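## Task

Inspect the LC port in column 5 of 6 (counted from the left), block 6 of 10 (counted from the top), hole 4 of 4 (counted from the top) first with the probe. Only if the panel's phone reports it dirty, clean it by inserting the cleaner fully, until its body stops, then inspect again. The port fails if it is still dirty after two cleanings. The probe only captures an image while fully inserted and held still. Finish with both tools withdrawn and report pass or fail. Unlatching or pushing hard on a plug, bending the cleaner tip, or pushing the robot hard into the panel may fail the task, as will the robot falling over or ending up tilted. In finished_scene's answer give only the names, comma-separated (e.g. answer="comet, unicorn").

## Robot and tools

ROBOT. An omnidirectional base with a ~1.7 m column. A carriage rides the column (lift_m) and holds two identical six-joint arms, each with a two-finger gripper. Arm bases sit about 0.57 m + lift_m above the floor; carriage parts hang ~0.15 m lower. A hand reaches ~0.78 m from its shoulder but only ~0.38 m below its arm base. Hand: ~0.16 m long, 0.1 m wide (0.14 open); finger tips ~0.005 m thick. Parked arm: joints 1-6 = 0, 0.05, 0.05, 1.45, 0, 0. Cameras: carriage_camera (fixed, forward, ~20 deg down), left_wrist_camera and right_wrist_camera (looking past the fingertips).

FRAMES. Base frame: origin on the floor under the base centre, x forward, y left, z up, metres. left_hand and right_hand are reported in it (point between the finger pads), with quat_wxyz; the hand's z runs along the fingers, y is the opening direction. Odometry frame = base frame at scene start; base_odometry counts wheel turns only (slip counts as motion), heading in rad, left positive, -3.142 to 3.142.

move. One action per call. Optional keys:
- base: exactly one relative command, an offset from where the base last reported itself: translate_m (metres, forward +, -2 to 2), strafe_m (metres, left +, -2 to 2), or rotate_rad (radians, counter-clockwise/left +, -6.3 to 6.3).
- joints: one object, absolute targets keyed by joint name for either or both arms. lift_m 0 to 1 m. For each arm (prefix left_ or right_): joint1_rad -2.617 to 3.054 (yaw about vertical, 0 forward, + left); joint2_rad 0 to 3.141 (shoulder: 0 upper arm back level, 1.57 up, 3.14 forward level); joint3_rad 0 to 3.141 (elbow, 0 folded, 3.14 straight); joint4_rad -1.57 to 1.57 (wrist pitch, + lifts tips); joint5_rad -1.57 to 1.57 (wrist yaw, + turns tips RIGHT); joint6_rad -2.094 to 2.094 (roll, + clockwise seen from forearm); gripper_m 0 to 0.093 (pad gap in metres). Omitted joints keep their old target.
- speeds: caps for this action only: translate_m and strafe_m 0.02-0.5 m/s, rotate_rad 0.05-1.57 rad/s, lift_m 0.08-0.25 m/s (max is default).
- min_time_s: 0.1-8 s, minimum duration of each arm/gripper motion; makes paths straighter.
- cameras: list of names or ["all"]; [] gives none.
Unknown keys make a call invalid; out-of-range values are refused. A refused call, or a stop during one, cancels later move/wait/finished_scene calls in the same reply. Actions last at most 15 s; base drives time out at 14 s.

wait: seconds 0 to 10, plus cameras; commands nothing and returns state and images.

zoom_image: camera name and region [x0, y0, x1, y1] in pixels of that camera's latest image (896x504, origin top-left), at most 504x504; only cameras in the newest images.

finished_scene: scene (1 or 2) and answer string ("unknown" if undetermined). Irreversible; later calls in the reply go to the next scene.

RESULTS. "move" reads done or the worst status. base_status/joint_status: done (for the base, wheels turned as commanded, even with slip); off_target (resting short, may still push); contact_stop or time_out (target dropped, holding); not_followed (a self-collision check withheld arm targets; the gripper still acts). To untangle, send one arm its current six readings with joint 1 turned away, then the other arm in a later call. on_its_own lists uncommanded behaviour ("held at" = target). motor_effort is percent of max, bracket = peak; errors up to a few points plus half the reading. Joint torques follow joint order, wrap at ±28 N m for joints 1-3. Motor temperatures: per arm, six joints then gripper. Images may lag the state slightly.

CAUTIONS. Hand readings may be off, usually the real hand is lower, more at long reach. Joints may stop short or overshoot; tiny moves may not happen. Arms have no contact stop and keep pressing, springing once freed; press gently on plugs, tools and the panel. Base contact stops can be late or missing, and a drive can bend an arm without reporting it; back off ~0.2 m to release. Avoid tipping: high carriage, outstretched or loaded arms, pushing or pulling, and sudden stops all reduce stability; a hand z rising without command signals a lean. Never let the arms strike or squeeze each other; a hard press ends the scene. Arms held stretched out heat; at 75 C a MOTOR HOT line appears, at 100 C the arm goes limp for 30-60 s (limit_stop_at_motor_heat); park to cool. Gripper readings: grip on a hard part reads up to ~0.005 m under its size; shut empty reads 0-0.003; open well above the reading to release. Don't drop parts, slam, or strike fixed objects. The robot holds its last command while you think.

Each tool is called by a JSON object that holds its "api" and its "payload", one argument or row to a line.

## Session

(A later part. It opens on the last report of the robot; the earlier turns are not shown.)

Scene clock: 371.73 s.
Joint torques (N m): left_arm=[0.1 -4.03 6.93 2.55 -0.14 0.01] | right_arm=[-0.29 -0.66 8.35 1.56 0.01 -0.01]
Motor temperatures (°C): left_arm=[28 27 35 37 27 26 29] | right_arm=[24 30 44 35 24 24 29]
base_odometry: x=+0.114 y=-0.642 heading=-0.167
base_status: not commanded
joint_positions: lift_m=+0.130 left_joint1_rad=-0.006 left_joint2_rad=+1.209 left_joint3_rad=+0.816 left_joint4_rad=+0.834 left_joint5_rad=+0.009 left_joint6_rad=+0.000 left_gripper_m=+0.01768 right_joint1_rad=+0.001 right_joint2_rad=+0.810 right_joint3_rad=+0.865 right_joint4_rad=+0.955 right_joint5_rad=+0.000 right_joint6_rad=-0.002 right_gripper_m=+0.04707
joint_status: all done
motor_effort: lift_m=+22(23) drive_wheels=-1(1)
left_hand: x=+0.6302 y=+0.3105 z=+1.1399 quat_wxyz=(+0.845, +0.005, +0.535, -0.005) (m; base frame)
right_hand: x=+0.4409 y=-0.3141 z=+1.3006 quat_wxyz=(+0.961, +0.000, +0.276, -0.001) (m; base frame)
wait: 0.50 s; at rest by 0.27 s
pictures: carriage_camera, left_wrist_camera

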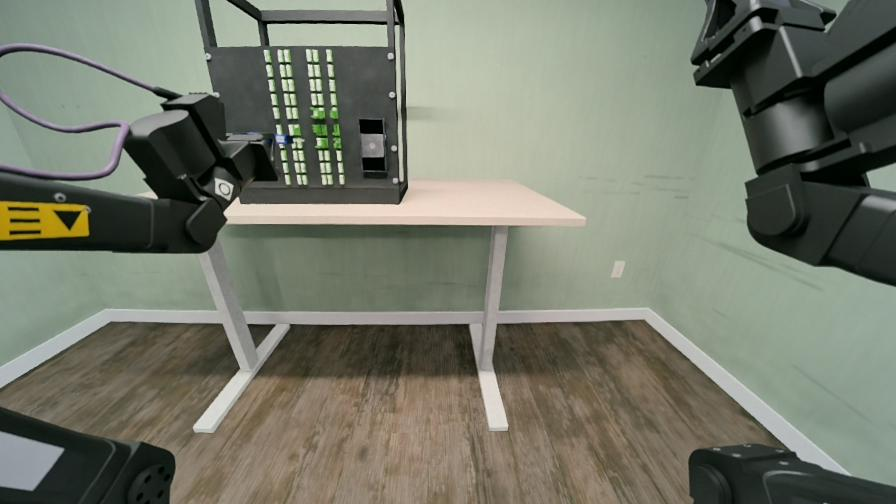

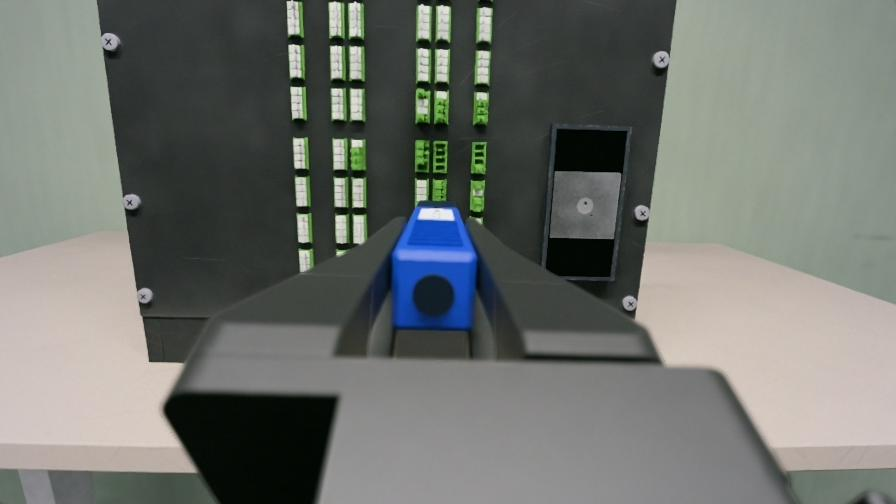

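{"api": "move", "payload": {
  "joints": {"left_joint3_rad":0.50,"left_joint4_rad":1.17},
  "min_time_s": 2,
  "cameras": []
}}

{"api": "move", "payload": {
  "base": {"translate_m":0.03},
  "speeds": {"translate_m":0.05},
  "cameras": []
}}

{"api": "wait", "payload": {
  "seconds": 0.5,
  "cameras": ["left_wrist_camera","carriage_camera"]
}}

{"api": "zoom_image", "payload": {
  "camera": "carriage_camera",
  "region": [220, 120, 340, 240]
}}

Scene clock: 374.90 s.
Joint torques (N m): left_arm=[0.06 -3.54 5.49 2.56 -0.18 -0.03] | right_arm=[-0.31 -0.65 8.36 1.56 0.01 -0.01]
Motor temperatures (°C): left_arm=[28 27 35 38 27 26 29] | right_arm=[24 30 43 35 24 24 29]
move: done
base_odometry: x=+0.114 y=-0.642 heading=-0.167
base_status: not commanded
joint_positions: lift_m=+0.130 left_joint1_rad=-0.006 left_joint2_rad=+1.209 left_joint3_rad=+0.507 left_joint4_rad=+1.143 left_joint5_rad=+0.008 left_joint6_rad=+0.000 left_gripper_m=+0.01768 right_joint1_rad=+0.001 right_joint2_rad=+0.810 right_joint3_rad=+0.865 right_joint4_rad=+0.955 right_joint5_rad=+0.000 right_joint6_rad=-0.002 right_gripper_m=+0.04707
joint_status: all done
motor_effort: lift_m=+22(22) drive_wheels=-1(1)
left_hand: x=+0.6067 y=+0.3108 z=+1.0661 quat_wxyz=(+0.845, +0.005, +0.535, -0.004) (m; base frame)
right_hand: x=+0.4409 y=-0.3141 z=+1.3006 quat_wxyz=(+0.961, +0.000, +0.276, -0.001) (m; base frame)
pictures: none
No camera images: "cameras" was empty.

Scene clock: 376.00 s.
Joint torques (N m): left_arm=[-0.08 -3.63 5.55 2.48 -0.17 0.02] | right_arm=[-0.27 -0.75 8.5 1.55 0.01 -0.01]
Motor temperatures (°C): left_arm=[28 27 35 38 27 26 29] | right_arm=[24 30 43 35 24 24 29]
move: done
base_odometry: x=+0.144 y=-0.647 heading=-0.167
base_status: done
joint_positions: lift_m=+0.130 left_joint1_rad=-0.006 left_joint2_rad=+1.209 left_joint3_rad=+0.507 left_joint4_rad=+1.148 left_joint5_rad=+0.007 left_joint6_rad=+0.000 left_gripper_m=+0.01768 right_joint1_rad=+0.001 right_joint2_rad=+0.810 right_joint3_rad=+0.865 right_joint4_rad=+0.955 right_joint5_rad=+0.000 right_joint6_rad=-0.002 right_gripper_m=+0.04707
joint_status: not commanded
motor_effort: lift_m=+22(22) drive_wheels=+2(12)
left_hand: x=+0.6062 y=+0.3108 z=+1.0672 quat_wxyz=(+0.846, +0.005, +0.533, -0.004) (m; base frame)
right_hand: x=+0.4410 y=-0.3141 z=+1.3005 quat_wxyz=(+0.961, +0.000, +0.276, -0.001) (m; base frame)
pictures: none
No camera images: "cameras" was empty.

Scene clock: 376.50 s.
Joint torques (N m): left_arm=[0.06 -3.89 5.38 2.49 -0.14 0.04] | right_arm=[-0.29 -0.68 8.36 1.57 0.01 -0.01]
Motor temperatures (°C): left_arm=[28 27 35 38 27 26 29] | right_arm=[24 30 43 35 24 24 29]
base_odometry: x=+0.144 y=-0.647 heading=-0.167
base_status: done
joint_positions: lift_m=+0.130 left_joint1_rad=-0.006 left_joint2_rad=+1.209 left_joint3_rad=+0.507 left_joint4_rad=+1.148 left_joint5_rad=+0.007 left_joint6_rad=+0.000 left_gripper_m=+0.01768 right_joint1_rad=+0.001 right_joint2_rad=+0.810 right_joint3_rad=+0.865 right_joint4_rad=+0.955 right_joint5_rad=+0.000 right_joint6_rad=-0.002 right_gripper_m=+0.04707
joint_status: not commanded
motor_effort: lift_m=+22(22) drive_wheels=+2(12)
left_hand: x=+0.6062 y=+0.3108 z=+1.0672 quat_wxyz=(+0.846, +0.005, +0.533, -0.004) (m; base frame)
right_hand: x=+0.4410 y=-0.3141 z=+1.3005 quat_wxyz=(+0.961, +0.000, +0.276, -0.001) (m; base frame)
wait: 0.50 s; at rest by 0.27 s
pictures: carriage_camera, left_wrist_camera

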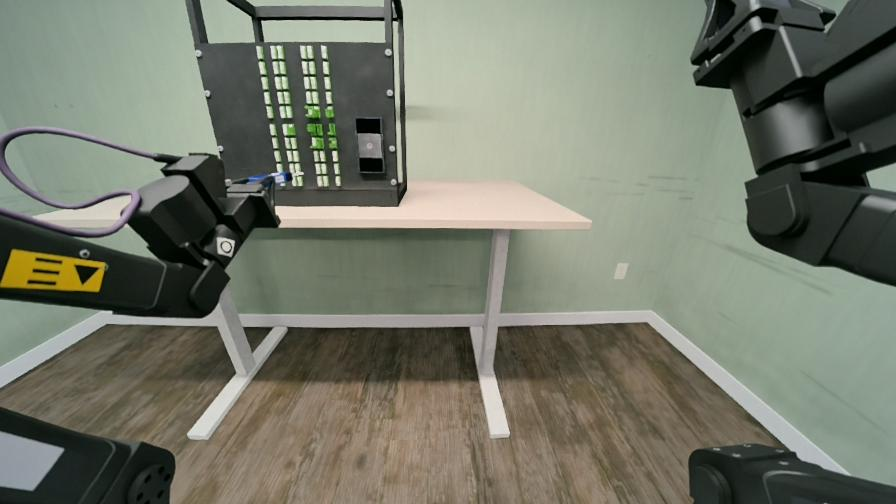

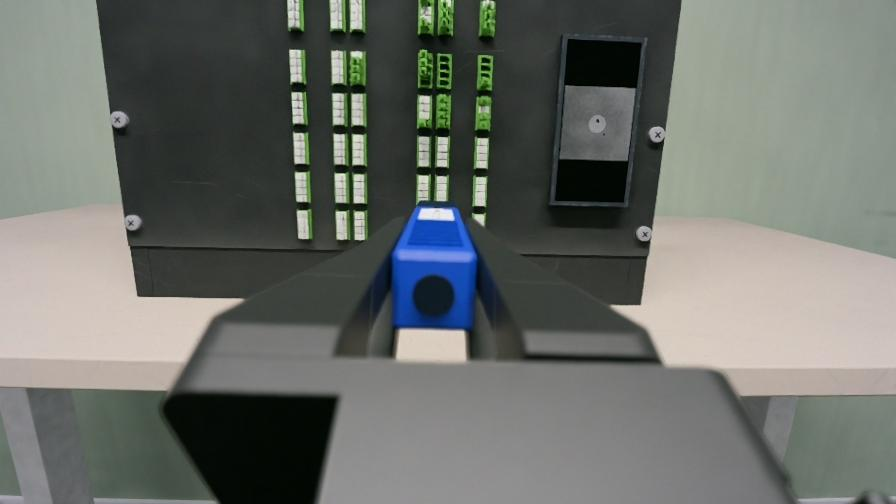

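Scaled by 4.200.

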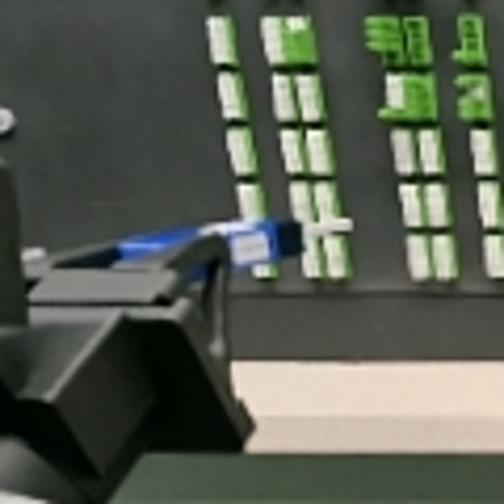

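{"api": "move", "payload": {
  "base": {"translate_m":0.022},
  "joints": {"lift_m":0.085,"left_joint4_rad":1.19},
  "speeds": {"translate_m":0.05,"lift_m":0.1},
  "cameras": []
}}

{"api": "wait", "payload": {
  "seconds": 0.5,
  "cameras": ["left_wrist_camera","carriage_camera"]
}}

{"api": "zoom_image", "payload": {
  "camera": "carriage_camera",
  "region": [220, 120, 340, 240]
}}

Scene clock: 378.07 s.
Joint torques (N m): left_arm=[-0.2 -3.64 6.12 2.49 -0.12 -0.02] | right_arm=[-0.31 -0.54 8.28 1.61 0 -0.01]
Motor temperatures (°C): left_arm=[28 27 35 38 27 26 29] | right_arm=[24 30 43 35 24 24 29]
move: done
base_odometry: x=+0.165 y=-0.651 heading=-0.167
base_status: done
joint_positions: lift_m=+0.085 left_joint1_rad=-0.006 left_joint2_rad=+1.209 left_joint3_rad=+0.502 left_joint4_rad=+1.169 left_joint5_rad=+0.007 left_joint6_rad=+0.000 left_gripper_m=+0.01768 right_joint1_rad=+0.001 right_joint2_rad=+0.808 right_joint3_rad=+0.866 right_joint4_rad=+0.951 right_joint5_rad=+0.000 right_joint6_rad=-0.002 right_gripper_m=+0.04707
joint_status: all done
motor_effort: lift_m=+22(22) drive_wheels=+2(9)
left_hand: x=+0.6039 y=+0.3109 z=+1.0247 quat_wxyz=(+0.850, +0.005, +0.526, -0.004) (m; base frame)
right_hand: x=+0.4411 y=-0.3141 z=+1.2555 quat_wxyz=(+0.961, +0.000, +0.278, -0.001) (m; base frame)
pictures: none
No camera images: "cameras" was empty.

Scene clock: 378.57 s.
Joint torques (N m): left_arm=[-0.02 -3.59 5.97 2.46 -0.17 0] | right_arm=[-0.28 -0.54 8.31 1.62 0.01 -0.01]
Motor temperatures (°C): left_arm=[28 27 35 38 27 26 29] | right_arm=[24 30 43 35 24 24 29]
base_odometry: x=+0.165 y=-0.651 heading=-0.167
base_status: done
joint_positions: lift_m=+0.085 left_joint1_rad=-0.006 left_joint2_rad=+1.209 left_joint3_rad=+0.502 left_joint4_rad=+1.169 left_joint5_rad=+0.007 left_joint6_rad=+0.000 left_gripper_m=+0.01768 right_joint1_rad=+0.001 right_joint2_rad=+0.808 right_joint3_rad=+0.866 right_joint4_rad=+0.951 right_joint5_rad=+0.000 right_joint6_rad=-0.002 right_gripper_m=+0.04707
joint_status: all done
motor_effort: lift_m=+22(22) drive_wheels=+2(9)
left_hand: x=+0.6039 y=+0.3109 z=+1.0247 quat_wxyz=(+0.850, +0.005, +0.526, -0.004) (m; base frame)
right_hand: x=+0.4411 y=-0.3141 z=+1.2555 quat_wxyz=(+0.961, +0.000, +0.278, -0.001) (m; base frame)
wait: 0.50 s; at rest by 0.27 s
pictures: carriage_camera, left_wrist_camera

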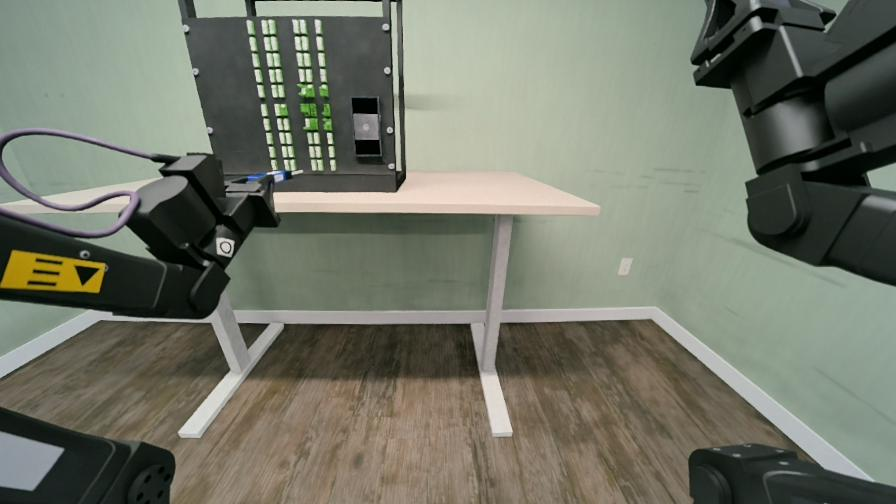

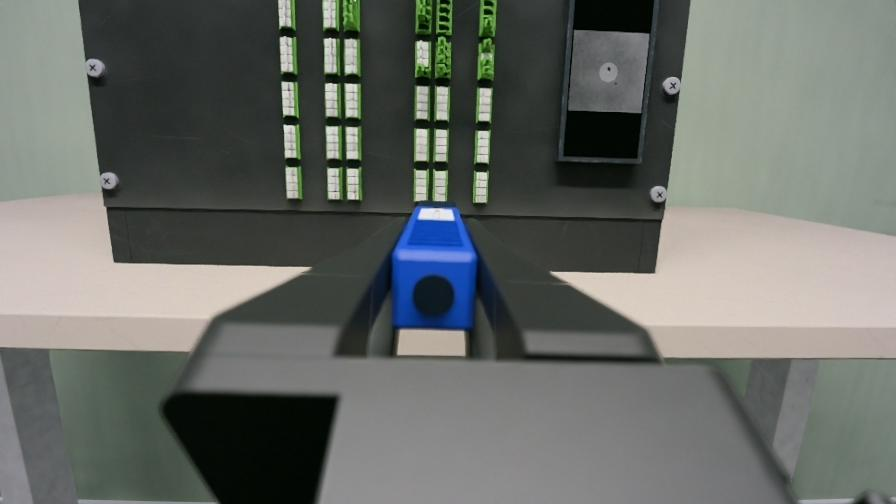

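Scaled by 4.200.

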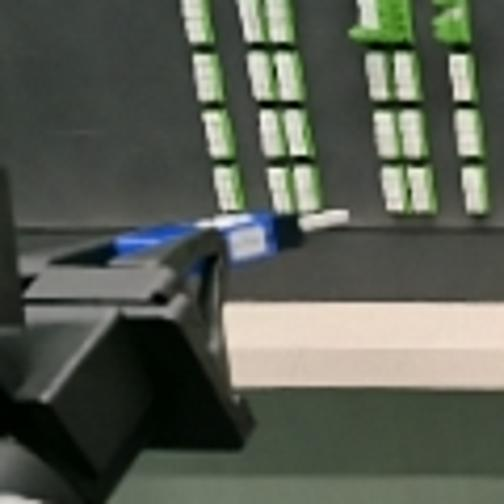

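{"api": "move", "payload": {
  "joints": {"lift_m":0.058},
  "speeds": {"lift_m":0.08},
  "cameras": []
}}

{"api": "wait", "payload": {
  "seconds": 0.5,
  "cameras": ["left_wrist_camera","carriage_camera"]
}}

{"api": "zoom_image", "payload": {
  "camera": "carriage_camera",
  "region": [240, 140, 320, 220]
}}

Scene clock: 379.60 s.
Joint torques (N m): left_arm=[-0.14 -3.58 6.19 2.38 -0.19 0] | right_arm=[-0.29 -0.61 8.31 1.56 0.01 -0.01]
Motor temperatures (°C): left_arm=[28 27 35 38 27 26 29] | right_arm=[24 30 43 35 24 24 29]
move: done
base_odometry: x=+0.165 y=-0.651 heading=-0.167
base_status: not commanded
joint_positions: lift_m=+0.058 left_joint1_rad=-0.006 left_joint2_rad=+1.209 left_joint3_rad=+0.501 left_joint4_rad=+1.174 left_joint5_rad=+0.007 left_joint6_rad=+0.000 left_gripper_m=+0.01768 right_joint1_rad=+0.001 right_joint2_rad=+0.808 right_joint3_rad=+0.866 right_joint4_rad=+0.953 right_joint5_rad=+0.000 right_joint6_rad=-0.002 right_gripper_m=+0.04707
joint_status: all done
motor_effort: lift_m=+22(22) drive_wheels=+1(2)
left_hand: x=+0.6033 y=+0.3109 z=+0.9983 quat_wxyz=(+0.851, +0.005, +0.525, -0.004) (m; base frame)
right_hand: x=+0.4407 y=-0.3141 z=+1.2287 quat_wxyz=(+0.961, +0.000, +0.277, -0.001) (m; base frame)
pictures: none
No camera images: "cameras" was empty.

Scene clock: 380.10 s.
Joint torques (N m): left_arm=[-0.08 -3.54 6.28 2.36 -0.1 0.02] | right_arm=[-0.29 -0.57 8.29 1.58 0.02 -0.01]
Motor temperatures (°C): left_arm=[28 27 35 38 27 26 29] | right_arm=[24 30 43 35 24 24 29]
base_odometry: x=+0.165 y=-0.651 heading=-0.167
base_status: not commanded
joint_positions: lift_m=+0.058 left_joint1_rad=-0.006 left_joint2_rad=+1.209 left_joint3_rad=+0.501 left_joint4_rad=+1.174 left_joint5_rad=+0.007 left_joint6_rad=+0.000 left_gripper_m=+0.01768 right_joint1_rad=+0.001 right_joint2_rad=+0.808 right_joint3_rad=+0.866 right_joint4_rad=+0.953 right_joint5_rad=+0.000 right_joint6_rad=-0.002 right_gripper_m=+0.04707
joint_status: all done
motor_effort: lift_m=+22(22) drive_wheels=+1(2)
left_hand: x=+0.6033 y=+0.3109 z=+0.9983 quat_wxyz=(+0.851, +0.005, +0.525, -0.004) (m; base frame)
right_hand: x=+0.4406 y=-0.3141 z=+1.2288 quat_wxyz=(+0.961, +0.000, +0.276, -0.001) (m; base frame)
wait: 0.50 s; at rest by 0.27 s
pictures: carriage_camera, left_wrist_camera

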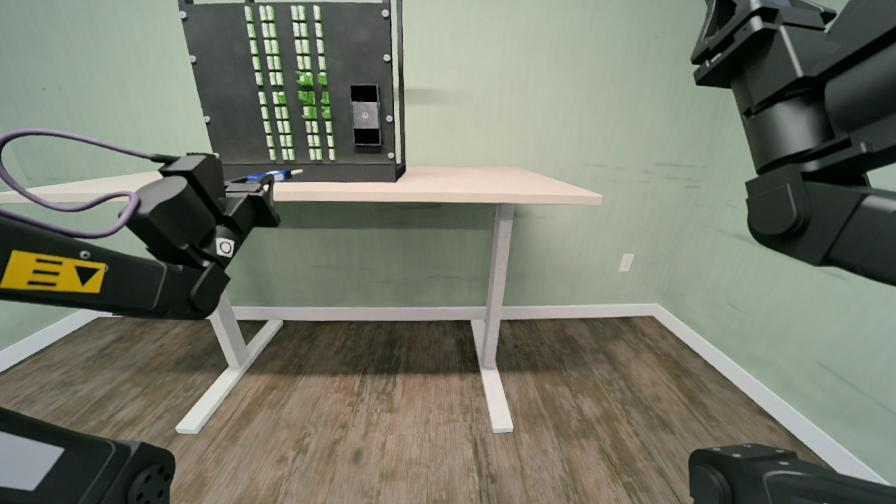

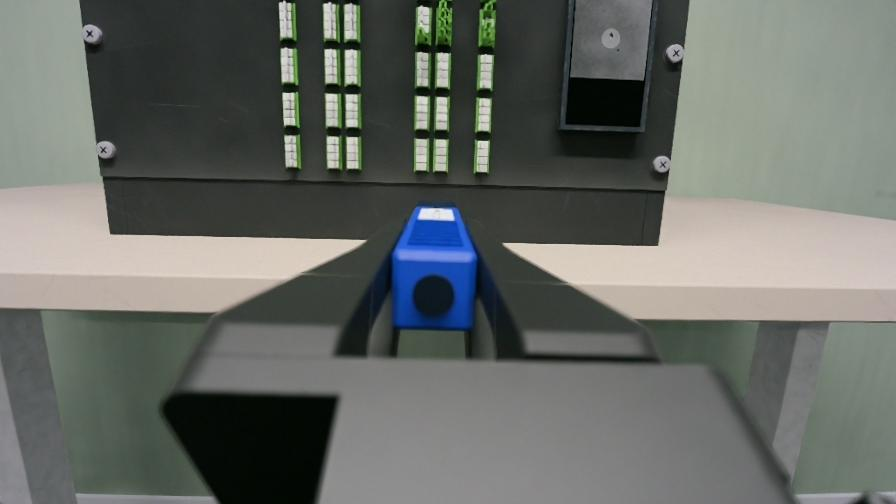

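Scaled by 6.300.

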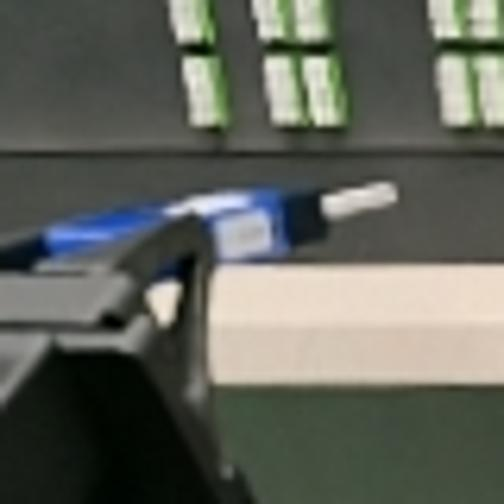

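{"api": "move", "payload": {
  "joints": {"lift_m":0.038},
  "speeds": {"lift_m":0.08},
  "cameras": []
}}

{"api": "wait", "payload": {
  "seconds": 0.5,
  "cameras": ["left_wrist_camera","carriage_camera"]
}}

{"api": "zoom_image", "payload": {
  "camera": "carriage_camera",
  "region": [240, 140, 320, 220]
}}

Scene clock: 380.93 s.
Joint torques (N m): left_arm=[0.03 -3.51 6.28 2.32 -0.18 0.03] | right_arm=[-0.34 -0.57 8.27 1.59 0.01 -0.01]
Motor temperatures (°C): left_arm=[28 27 35 38 27 26 29] | right_arm=[24 30 43 35 24 24 29]
move: done
base_odometry: x=+0.165 y=-0.651 heading=-0.167
base_status: not commanded
joint_positions: lift_m=+0.038 left_joint1_rad=-0.006 left_joint2_rad=+1.209 left_joint3_rad=+0.501 left_joint4_rad=+1.177 left_joint5_rad=+0.007 left_joint6_rad=+0.000 left_gripper_m=+0.01768 right_joint1_rad=+0.001 right_joint2_rad=+0.808 right_joint3_rad=+0.866 right_joint4_rad=+0.954 right_joint5_rad=+0.000 right_joint6_rad=-0.002 right_gripper_m=+0.04707
joint_status: all done
motor_effort: lift_m=+22(23) drive_wheels=+1(2)
left_hand: x=+0.6029 y=+0.3109 z=+0.9789 quat_wxyz=(+0.852, +0.005, +0.523, -0.004) (m; base frame)
right_hand: x=+0.4403 y=-0.3141 z=+1.2089 quat_wxyz=(+0.961, +0.000, +0.276, -0.001) (m; base frame)
pictures: none
No camera images: "cameras" was empty.

Scene clock: 381.43 s.
Joint torques (N m): left_arm=[-0.13 -3.71 6.16 2.35 -0.12 0.04] | right_arm=[-0.29 -0.4 8.25 1.56 0.02 -0.01]
Motor temperatures (°C): left_arm=[28 27 35 38 27 26 29] | right_arm=[24 30 43 35 24 24 29]
base_odometry: x=+0.165 y=-0.651 heading=-0.167
base_status: not commanded
joint_positions: lift_m=+0.038 left_joint1_rad=-0.006 left_joint2_rad=+1.209 left_joint3_rad=+0.501 left_joint4_rad=+1.177 left_joint5_rad=+0.007 left_joint6_rad=+0.000 left_gripper_m=+0.01768 right_joint1_rad=+0.001 right_joint2_rad=+0.808 right_joint3_rad=+0.866 right_joint4_rad=+0.954 right_joint5_rad=+0.000 right_joint6_rad=-0.002 right_gripper_m=+0.04707
joint_status: all done
motor_effort: lift_m=+23(23) drive_wheels=+1(2)
left_hand: x=+0.6029 y=+0.3109 z=+0.9789 quat_wxyz=(+0.852, +0.005, +0.523, -0.004) (m; base frame)
right_hand: x=+0.4403 y=-0.3141 z=+1.2089 quat_wxyz=(+0.961, +0.000, +0.276, -0.001) (m; base frame)
wait: 0.50 s; at rest by 0.27 s
pictures: carriage_camera, left_wrist_camera

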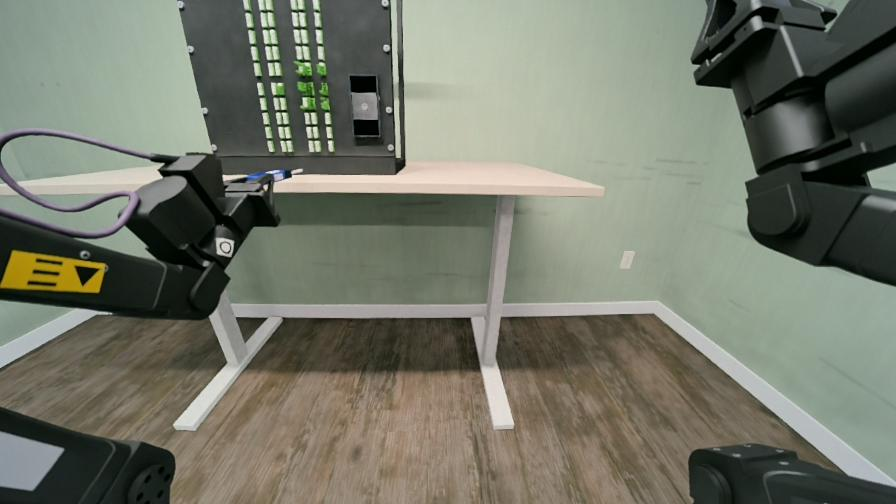

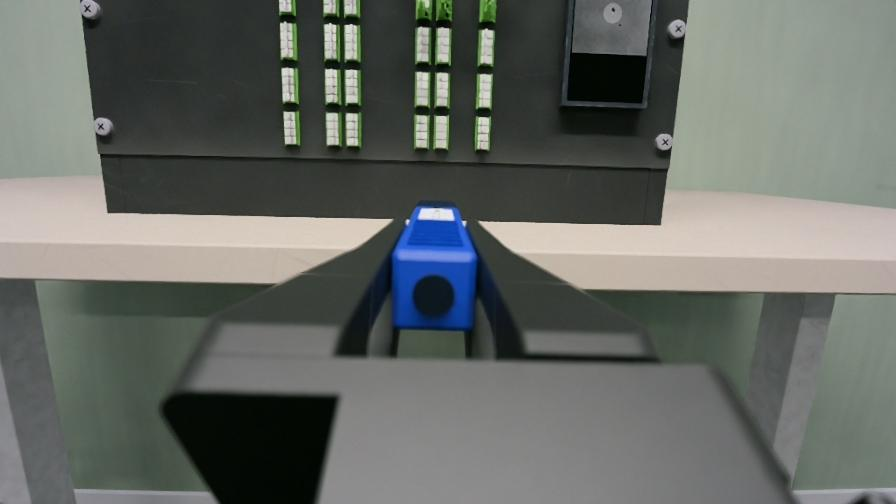

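Scaled by 6.300.

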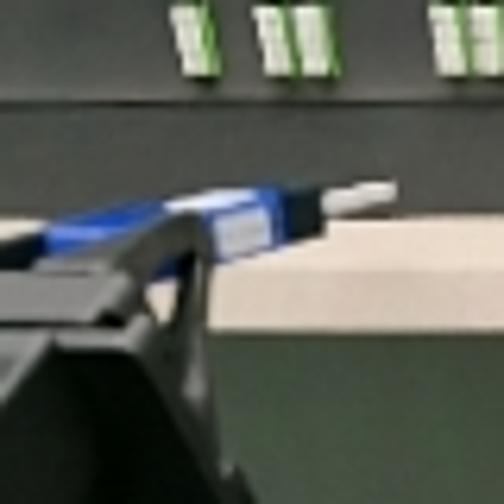

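{"api": "move", "payload": {
  "joints": {"lift_m":0.030},
  "speeds": {"lift_m":0.08},
  "cameras": []
}}

{"api": "wait", "payload": {
  "seconds": 0.5,
  "cameras": ["left_wrist_camera","carriage_camera"]
}}

{"api": "zoom_image", "payload": {
  "camera": "carriage_camera",
  "region": [240, 140, 320, 220]
}}

Scene clock: 382.00 s.
Joint torques (N m): left_arm=[-0.02 -3.49 6.45 2.4 -0.18 -0.01] | right_arm=[-0.31 -0.47 8.29 1.59 0.01 -0.01]
Motor temperatures (°C): left_arm=[28 27 35 38 27 26 29] | right_arm=[24 30 43 35 24 24 29]
move: done
base_odometry: x=+0.165 y=-0.651 heading=-0.167
base_status: not commanded
joint_positions: lift_m=+0.030 left_joint1_rad=-0.006 left_joint2_rad=+1.209 left_joint3_rad=+0.499 left_joint4_rad=+1.177 left_joint5_rad=+0.007 left_joint6_rad=+0.000 left_gripper_m=+0.01768 right_joint1_rad=+0.001 right_joint2_rad=+0.808 right_joint3_rad=+0.866 right_joint4_rad=+0.953 right_joint5_rad=+0.000 right_joint6_rad=-0.002 right_gripper_m=+0.04707
joint_status: all done
motor_effort: lift_m=+22(23) drive_wheels=+1(2)
left_hand: x=+0.6030 y=+0.3109 z=+0.9701 quat_wxyz=(+0.851, +0.005, +0.524, -0.004) (m; base frame)
right_hand: x=+0.4405 y=-0.3141 z=+1.2008 quat_wxyz=(+0.961, +0.000, +0.276, -0.001) (m; base frame)
pictures: none
No camera images: "cameras" was empty.

Scene clock: 382.50 s.
Joint torques (N m): left_arm=[0.06 -3.32 6.3 2.34 -0.14 0.02] | right_arm=[-0.28 -0.58 8.25 1.6 0.02 -0.01]
Motor temperatures (°C): left_arm=[28 27 35 38 27 26 29] | right_arm=[24 30 43 35 24 24 29]
base_odometry: x=+0.165 y=-0.651 heading=-0.167
base_status: not commanded
joint_positions: lift_m=+0.030 left_joint1_rad=-0.006 left_joint2_rad=+1.209 left_joint3_rad=+0.499 left_joint4_rad=+1.177 left_joint5_rad=+0.007 left_joint6_rad=+0.000 left_gripper_m=+0.01768 right_joint1_rad=+0.001 right_joint2_rad=+0.808 right_joint3_rad=+0.866 right_joint4_rad=+0.953 right_joint5_rad=+0.000 right_joint6_rad=-0.002 right_gripper_m=+0.04707
joint_status: all done
motor_effort: lift_m=+22(23) drive_wheels=+1(2)
left_hand: x=+0.6030 y=+0.3109 z=+0.9701 quat_wxyz=(+0.851, +0.005, +0.524, -0.004) (m; base frame)
right_hand: x=+0.4405 y=-0.3141 z=+1.2008 quat_wxyz=(+0.961, +0.000, +0.276, -0.001) (m; base frame)
wait: 0.50 s; at rest by 0.27 s
pictures: carriage_camera, left_wrist_camera

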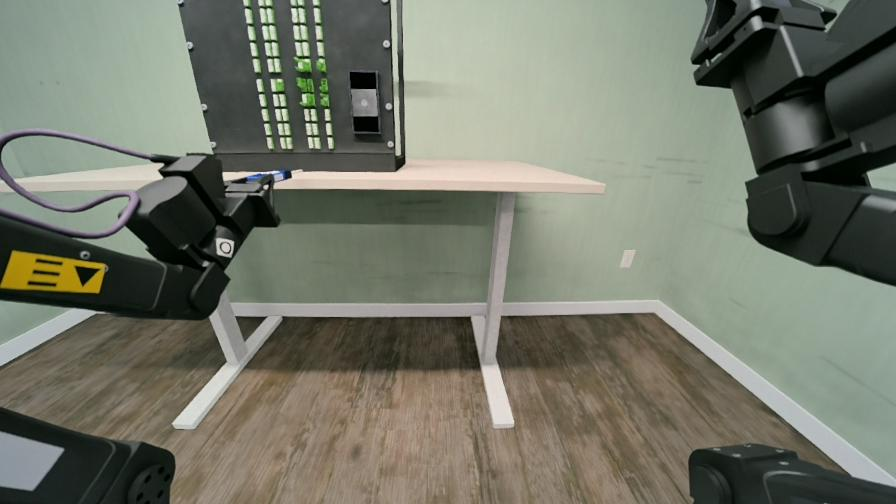

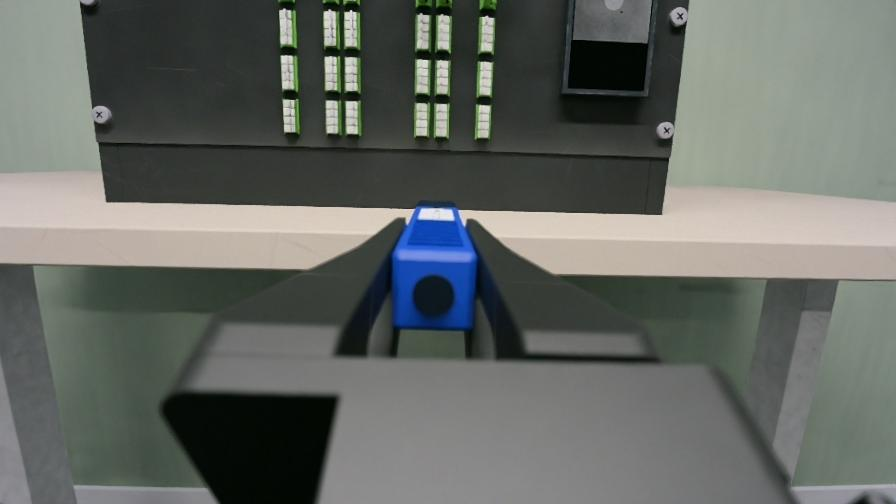

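Scaled by 6.300.

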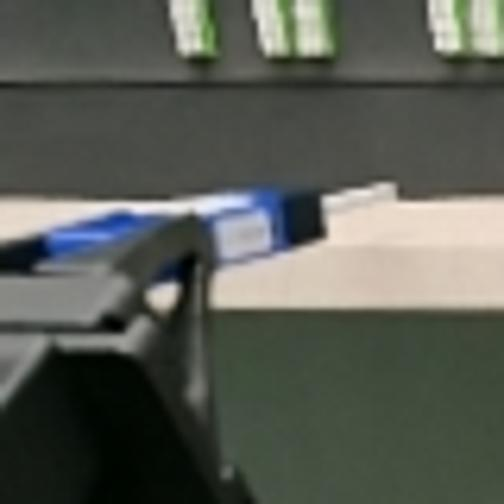

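{"api": "move", "payload": {
  "base": {"translate_m":-0.012},
  "joints": {"lift_m":0.026},
  "speeds": {"lift_m":0.08,"translate_m":0.03},
  "cameras": []
}}

{"api": "move", "payload": {
  "joints": {"lift_m":0.020},
  "speeds": {"lift_m":0.08},
  "cameras": []
}}

{"api": "wait", "payload": {
  "seconds": 0.5,
  "cameras": ["left_wrist_camera","carriage_camera"]
}}

{"api": "zoom_image", "payload": {
  "camera": "carriage_camera",
  "region": [240, 140, 320, 220]
}}

Scene clock: 383.73 s.
Joint torques (N m): left_arm=[0.13 -3.74 6.19 2.37 -0.11 0.03] | right_arm=[-0.34 -0.47 8.29 1.61 0.02 -0.01]
Motor temperatures (°C): left_arm=[28 27 35 38 27 26 29] | right_arm=[24 30 43 35 24 24 29]
move: done
base_odometry: x=+0.154 y=-0.649 heading=-0.167
base_status: done
joint_positions: lift_m=+0.026 left_joint1_rad=-0.006 left_joint2_rad=+1.211 left_joint3_rad=+0.499 left_joint4_rad=+1.175 left_joint5_rad=+0.006 left_joint6_rad=+0.000 left_gripper_m=+0.01768 right_joint1_rad=+0.001 right_joint2_rad=+0.809 right_joint3_rad=+0.866 right_joint4_rad=+0.952 right_joint5_rad=+0.000 right_joint6_rad=-0.002 right_gripper_m=+0.04707
joint_status: all done
motor_effort: lift_m=+22(23) drive_wheels=-1(9)
left_hand: x=+0.6035 y=+0.3111 z=+0.9652 quat_wxyz=(+0.851, +0.004, +0.526, -0.004) (m; base frame)
right_hand: x=+0.4410 y=-0.3141 z=+1.1966 quat_wxyz=(+0.961, +0.000, +0.277, -0.001) (m; base frame)
pictures: none
No camera images: "cameras" was empty.

Scene clock: 384.17 s.
Joint torques (N m): left_arm=[-0.06 -3.82 6.24 2.33 -0.11 0.03] | right_arm=[-0.29 -0.62 8.23 1.58 0.01 0]
Motor temperatures (°C): left_arm=[28 27 35 38 27 26 29] | right_arm=[24 30 43 35 24 24 29]
move: done
base_odometry: x=+0.154 y=-0.649 heading=-0.167
base_status: not commanded
joint_positions: lift_m=+0.020 left_joint1_rad=-0.006 left_joint2_rad=+1.211 left_joint3_rad=+0.499 left_joint4_rad=+1.177 left_joint5_rad=+0.006 left_joint6_rad=+0.000 left_gripper_m=+0.01768 right_joint1_rad=+0.001 right_joint2_rad=+0.809 right_joint3_rad=+0.866 right_joint4_rad=+0.953 right_joint5_rad=+0.000 right_joint6_rad=-0.002 right_gripper_m=+0.04707
joint_status: all done
motor_effort: lift_m=+22(23) drive_wheels=-1(2)
left_hand: x=+0.6033 y=+0.3111 z=+0.9595 quat_wxyz=(+0.851, +0.004, +0.525, -0.004) (m; base frame)
right_hand: x=+0.4407 y=-0.3141 z=+1.1908 quat_wxyz=(+0.961, +0.000, +0.276, -0.001) (m; base frame)
pictures: none
No camera images: "cameras" was empty.

Scene clock: 384.67 s.
Joint torques (N m): left_arm=[-0.02 -3.74 6.19 2.34 -0.17 0] | right_arm=[-0.28 -0.62 8.29 1.59 0.01 -0.01]
Motor temperatures (°C): left_arm=[28 27 35 38 27 26 29] | right_arm=[24 30 43 35 24 24 29]
base_odometry: x=+0.154 y=-0.649 heading=-0.167
base_status: not commanded
joint_positions: lift_m=+0.020 left_joint1_rad=-0.006 left_joint2_rad=+1.211 left_joint3_rad=+0.499 left_joint4_rad=+1.177 left_joint5_rad=+0.006 left_joint6_rad=+0.000 left_gripper_m=+0.01768 right_joint1_rad=+0.001 right_joint2_rad=+0.809 right_joint3_rad=+0.866 right_joint4_rad=+0.953 right_joint5_rad=+0.000 right_joint6_rad=-0.002 right_gripper_m=+0.04707
joint_status: all done
motor_effort: lift_m=+22(23) drive_wheels=-1(2)
left_hand: x=+0.6033 y=+0.3111 z=+0.9595 quat_wxyz=(+0.851, +0.004, +0.525, -0.004) (m; base frame)
right_hand: x=+0.4407 y=-0.3141 z=+1.1908 quat_wxyz=(+0.961, +0.000, +0.276, -0.001) (m; base frame)
wait: 0.50 s; at rest by 0.27 s
pictures: carriage_camera, left_wrist_camera

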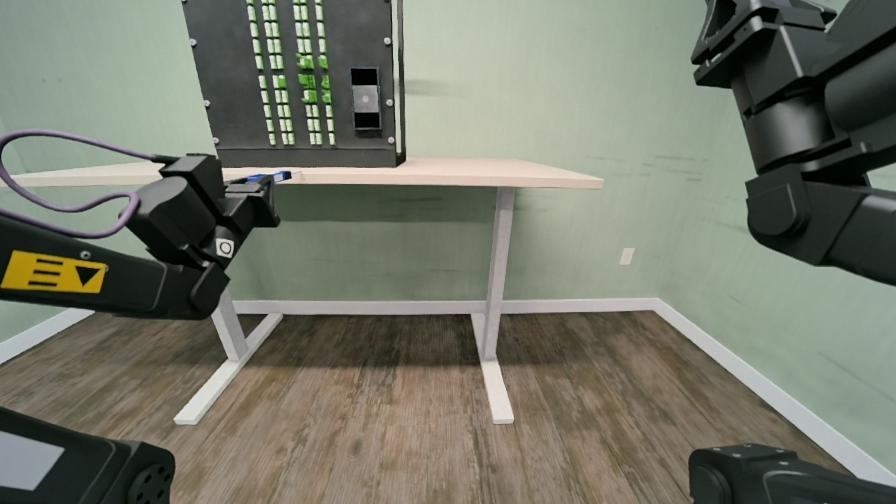

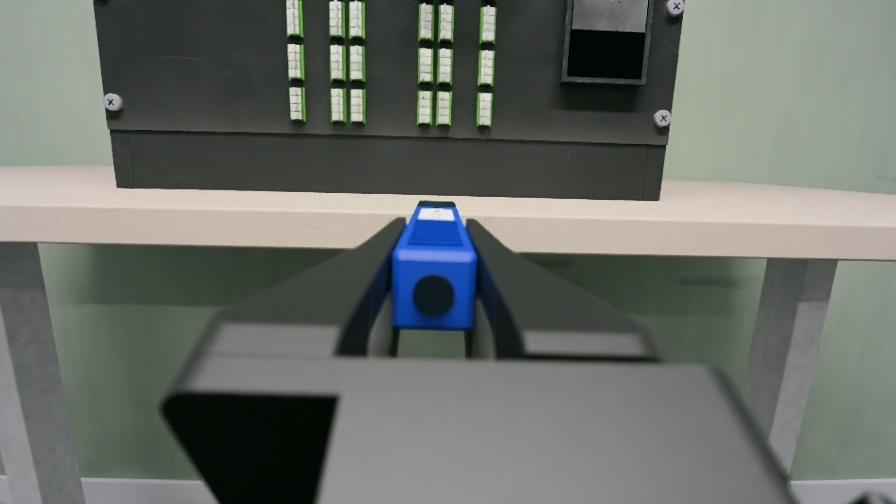

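Scaled by 6.300.

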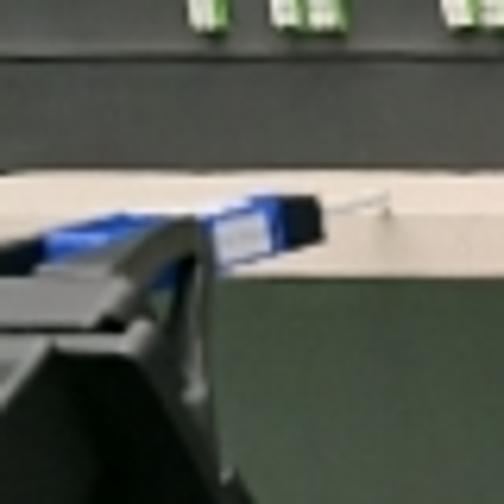

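{"api": "move", "payload": {
  "joints": {"lift_m":0.048},
  "cameras": []
}}

{"api": "move", "payload": {
  "base": {"translate_m":0.045},
  "speeds": {"translate_m":0.05},
  "cameras": []
}}

{"api": "move", "payload": {
  "joints": {"lift_m":0.034},
  "speeds": {"lift_m":0.08},
  "cameras": []
}}

{"api": "wait", "payload": {
  "seconds": 0.5,
  "cameras": ["left_wrist_camera","carriage_camera"]
}}

{"api": "zoom_image", "payload": {
  "camera": "carriage_camera",
  "region": [240, 140, 320, 220]
}}

Scene clock: 385.50 s.
Joint torques (N m): left_arm=[-0.01 -3.79 6.31 2.24 -0.17 0.04] | right_arm=[-0.29 -0.55 8.16 1.52 0.01 -0.01]
Motor temperatures (°C): left_arm=[28 27 35 38 27 26 29] | right_arm=[24 30 43 35 24 24 29]
move: done
base_odometry: x=+0.154 y=-0.649 heading=-0.167
base_status: not commanded
joint_positions: lift_m=+0.048 left_joint1_rad=-0.006 left_joint2_rad=+1.211 left_joint3_rad=+0.499 left_joint4_rad=+1.182 left_joint5_rad=+0.006 left_joint6_rad=+0.000 left_gripper_m=+0.01768 right_joint1_rad=+0.001 right_joint2_rad=+0.809 right_joint3_rad=+0.868 right_joint4_rad=+0.958 right_joint5_rad=+0.000 right_joint6_rad=-0.002 right_gripper_m=+0.04707
joint_status: all done
motor_effort: lift_m=+24(30) drive_wheels=+1(1)
left_hand: x=+0.6028 y=+0.3111 z=+0.9881 quat_wxyz=(+0.852, +0.004, +0.523, -0.004) (m; base frame)
right_hand: x=+0.4392 y=-0.3141 z=+1.2198 quat_wxyz=(+0.962, +0.000, +0.273, -0.001) (m; base frame)
pictures: none
No camera images: "cameras" was empty.

Scene clock: 386.90 s.
Joint torques (N m): left_arm=[0.06 -3.82 6.23 2.26 -0.15 0.04] | right_arm=[-0.28 -0.54 8.06 1.49 0.02 -0.01]
Motor temperatures (°C): left_arm=[28 27 35 38 27 26 29] | right_arm=[24 30 44 34 24 24 29]
move: done
base_odometry: x=+0.198 y=-0.656 heading=-0.167
base_status: done
joint_positions: lift_m=+0.048 left_joint1_rad=-0.006 left_joint2_rad=+1.211 left_joint3_rad=+0.499 left_joint4_rad=+1.182 left_joint5_rad=+0.006 left_joint6_rad=+0.000 left_gripper_m=+0.01768 right_joint1_rad=+0.001 right_joint2_rad=+0.809 right_joint3_rad=+0.868 right_joint4_rad=+0.958 right_joint5_rad=+0.000 right_joint6_rad=-0.002 right_gripper_m=+0.04707
joint_status: not commanded
motor_effort: lift_m=+24(25) drive_wheels=+4(10)
left_hand: x=+0.6028 y=+0.3111 z=+0.9881 quat_wxyz=(+0.852, +0.004, +0.523, -0.004) (m; base frame)
right_hand: x=+0.4393 y=-0.3141 z=+1.2198 quat_wxyz=(+0.962, +0.000, +0.273, -0.001) (m; base frame)
pictures: none
No camera images: "cameras" was empty.

Scene clock: 387.43 s.
Joint torques (N m): left_arm=[0.09 -3.64 6.31 2.32 -0.12 -0.02] | right_arm=[-0.28 -0.51 8.08 1.55 0.02 -0.01]
Motor temperatures (°C): left_arm=[28 27 35 38 27 26 29] | right_arm=[24 30 44 34 24 24 29]
move: done
base_odometry: x=+0.198 y=-0.656 heading=-0.167
base_status: not commanded
joint_positions: lift_m=+0.034 left_joint1_rad=-0.006 left_joint2_rad=+1.211 left_joint3_rad=+0.499 left_joint4_rad=+1.182 left_joint5_rad=+0.006 left_joint6_rad=+0.000 left_gripper_m=+0.01768 right_joint1_rad=+0.001 right_joint2_rad=+0.809 right_joint3_rad=+0.868 right_joint4_rad=+0.956 right_joint5_rad=+0.000 right_joint6_rad=-0.002 right_gripper_m=+0.04707
joint_status: all done
motor_effort: lift_m=+22(22) drive_wheels=+4(4)
left_hand: x=+0.6028 y=+0.3111 z=+0.9743 quat_wxyz=(+0.852, +0.004, +0.523, -0.004) (m; base frame)
right_hand: x=+0.4396 y=-0.3141 z=+1.2058 quat_wxyz=(+0.962, +0.000, +0.274, -0.001) (m; base frame)
pictures: none
No camera images: "cameras" was empty.

Scene clock: 387.93 s.
Joint torques (N m): left_arm=[0.05 -3.79 6.31 2.26 -0.13 0] | right_arm=[-0.29 -0.54 8.14 1.55 0.02 -0.01]
Motor temperatures (°C): left_arm=[28 27 35 38 27 26 29] | right_arm=[24 30 44 34 24 24 29]
base_odometry: x=+0.198 y=-0.656 heading=-0.167
base_status: not commanded
joint_positions: lift_m=+0.034 left_joint1_rad=-0.006 left_joint2_rad=+1.211 left_joint3_rad=+0.499 left_joint4_rad=+1.182 left_joint5_rad=+0.006 left_joint6_rad=+0.000 left_gripper_m=+0.01768 right_joint1_rad=+0.001 right_joint2_rad=+0.809 right_joint3_rad=+0.868 right_joint4_rad=+0.956 right_joint5_rad=+0.000 right_joint6_rad=-0.002 right_gripper_m=+0.04707
joint_status: all done
motor_effort: lift_m=+22(22) drive_wheels=+4(4)
left_hand: x=+0.6028 y=+0.3111 z=+0.9743 quat_wxyz=(+0.852, +0.004, +0.523, -0.004) (m; base frame)
right_hand: x=+0.4396 y=-0.3141 z=+1.2058 quat_wxyz=(+0.962, +0.000, +0.274, -0.001) (m; base frame)
wait: 0.50 s; at rest by 0.27 s
pictures: carriage_camera, left_wrist_camera

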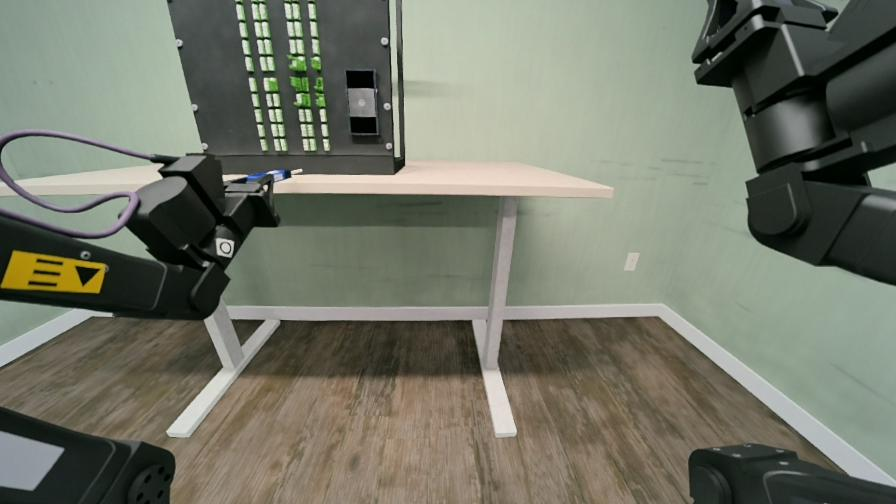

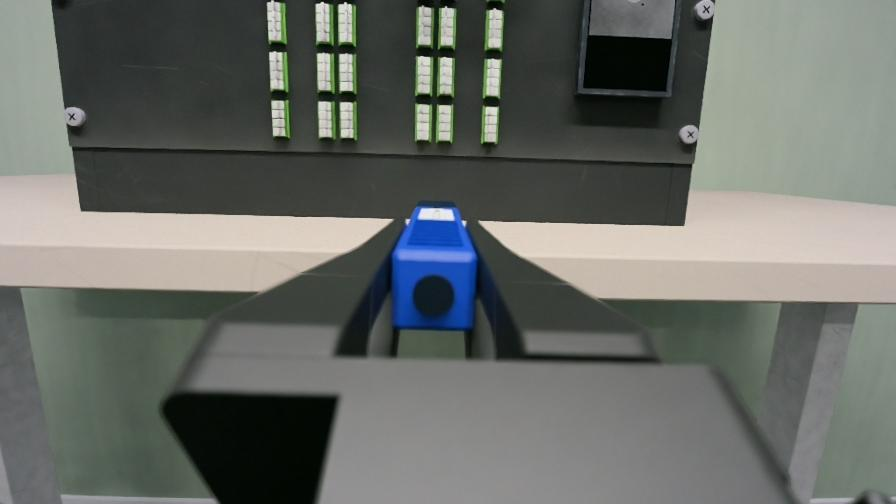

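Scaled by 6.300.

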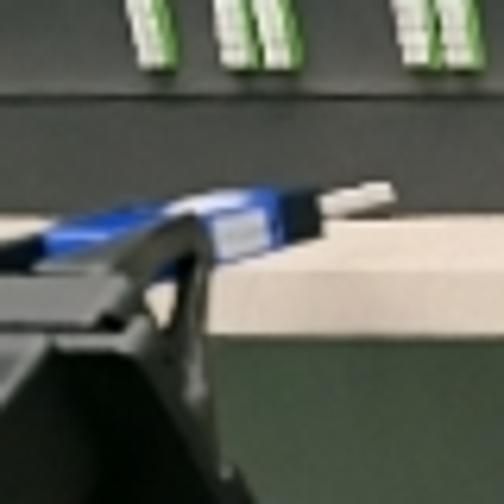

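{"api": "move", "payload": {
  "joints": {"lift_m":0.026},
  "speeds": {"lift_m":0.08},
  "cameras": []
}}

{"api": "wait", "payload": {
  "seconds": 0.5,
  "cameras": ["left_wrist_camera","carriage_camera"]
}}

{"api": "zoom_image", "payload": {
  "camera": "carriage_camera",
  "region": [240, 140, 320, 220]
}}

Scene clock: 388.80 s.
Joint torques (N m): left_arm=[0.13 -3.81 6.45 2.34 -0.14 0.03] | right_arm=[-0.34 -0.55 8.1 1.6 0.01 -0.01]
Motor temperatures (°C): left_arm=[28 27 35 38 27 26 29] | right_arm=[24 30 44 34 24 24 29]
move: done
base_odometry: x=+0.198 y=-0.656 heading=-0.167
base_status: not commanded
joint_positions: lift_m=+0.026 left_joint1_rad=-0.006 left_joint2_rad=+1.211 left_joint3_rad=+0.498 left_joint4_rad=+1.179 left_joint5_rad=+0.006 left_joint6_rad=+0.000 left_gripper_m=+0.01768 right_joint1_rad=+0.001 right_joint2_rad=+0.809 right_joint3_rad=+0.868 right_joint4_rad=+0.954 right_joint5_rad=+0.000 right_joint6_rad=-0.002 right_gripper_m=+0.04707
joint_status: all done
motor_effort: lift_m=+22(23) drive_wheels=+4(4)
left_hand: x=+0.6032 y=+0.3111 z=+0.9655 quat_wxyz=(+0.851, +0.004, +0.525, -0.004) (m; base frame)
right_hand: x=+0.4399 y=-0.3141 z=+1.1976 quat_wxyz=(+0.961, +0.000, +0.275, -0.001) (m; base frame)
pictures: none
No camera images: "cameras" was empty.

Scene clock: 389.30 s.
Joint torques (N m): left_arm=[0.28 -3.75 6.31 2.28 -0.16 0.01] | right_arm=[-0.29 -0.59 8.14 1.57 0.01 -0.01]
Motor temperatures (°C): left_arm=[28 27 35 38 27 26 29] | right_arm=[24 30 44 34 24 24 29]
base_odometry: x=+0.198 y=-0.656 heading=-0.167
base_status: not commanded
joint_positions: lift_m=+0.026 left_joint1_rad=-0.006 left_joint2_rad=+1.211 left_joint3_rad=+0.498 left_joint4_rad=+1.179 left_joint5_rad=+0.006 left_joint6_rad=+0.000 left_gripper_m=+0.01768 right_joint1_rad=+0.001 right_joint2_rad=+0.809 right_joint3_rad=+0.868 right_joint4_rad=+0.954 right_joint5_rad=+0.000 right_joint6_rad=-0.002 right_gripper_m=+0.04707
joint_status: all done
motor_effort: lift_m=+22(23) drive_wheels=+4(4)
left_hand: x=+0.6032 y=+0.3111 z=+0.9655 quat_wxyz=(+0.851, +0.004, +0.525, -0.004) (m; base frame)
right_hand: x=+0.4399 y=-0.3141 z=+1.1976 quat_wxyz=(+0.961, +0.000, +0.275, -0.001) (m; base frame)
wait: 0.50 s; at rest by 0.27 s
pictures: carriage_camera, left_wrist_camera

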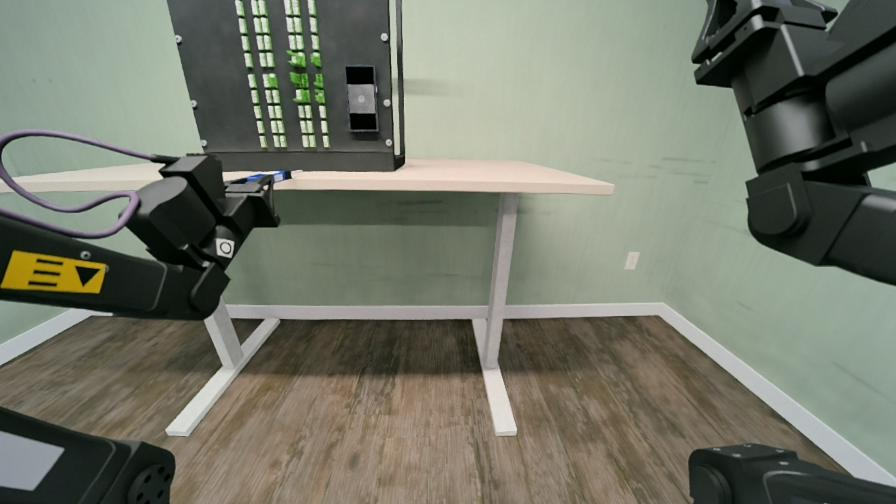

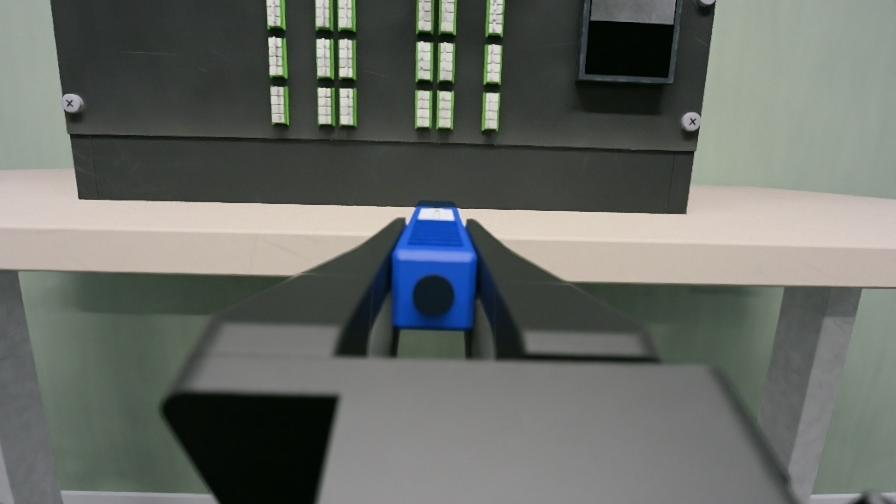

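Scaled by 6.300.

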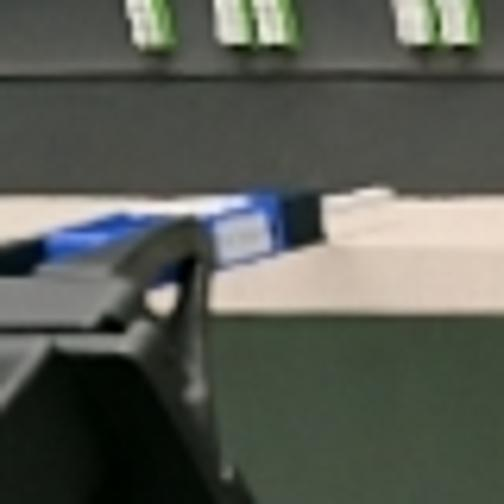

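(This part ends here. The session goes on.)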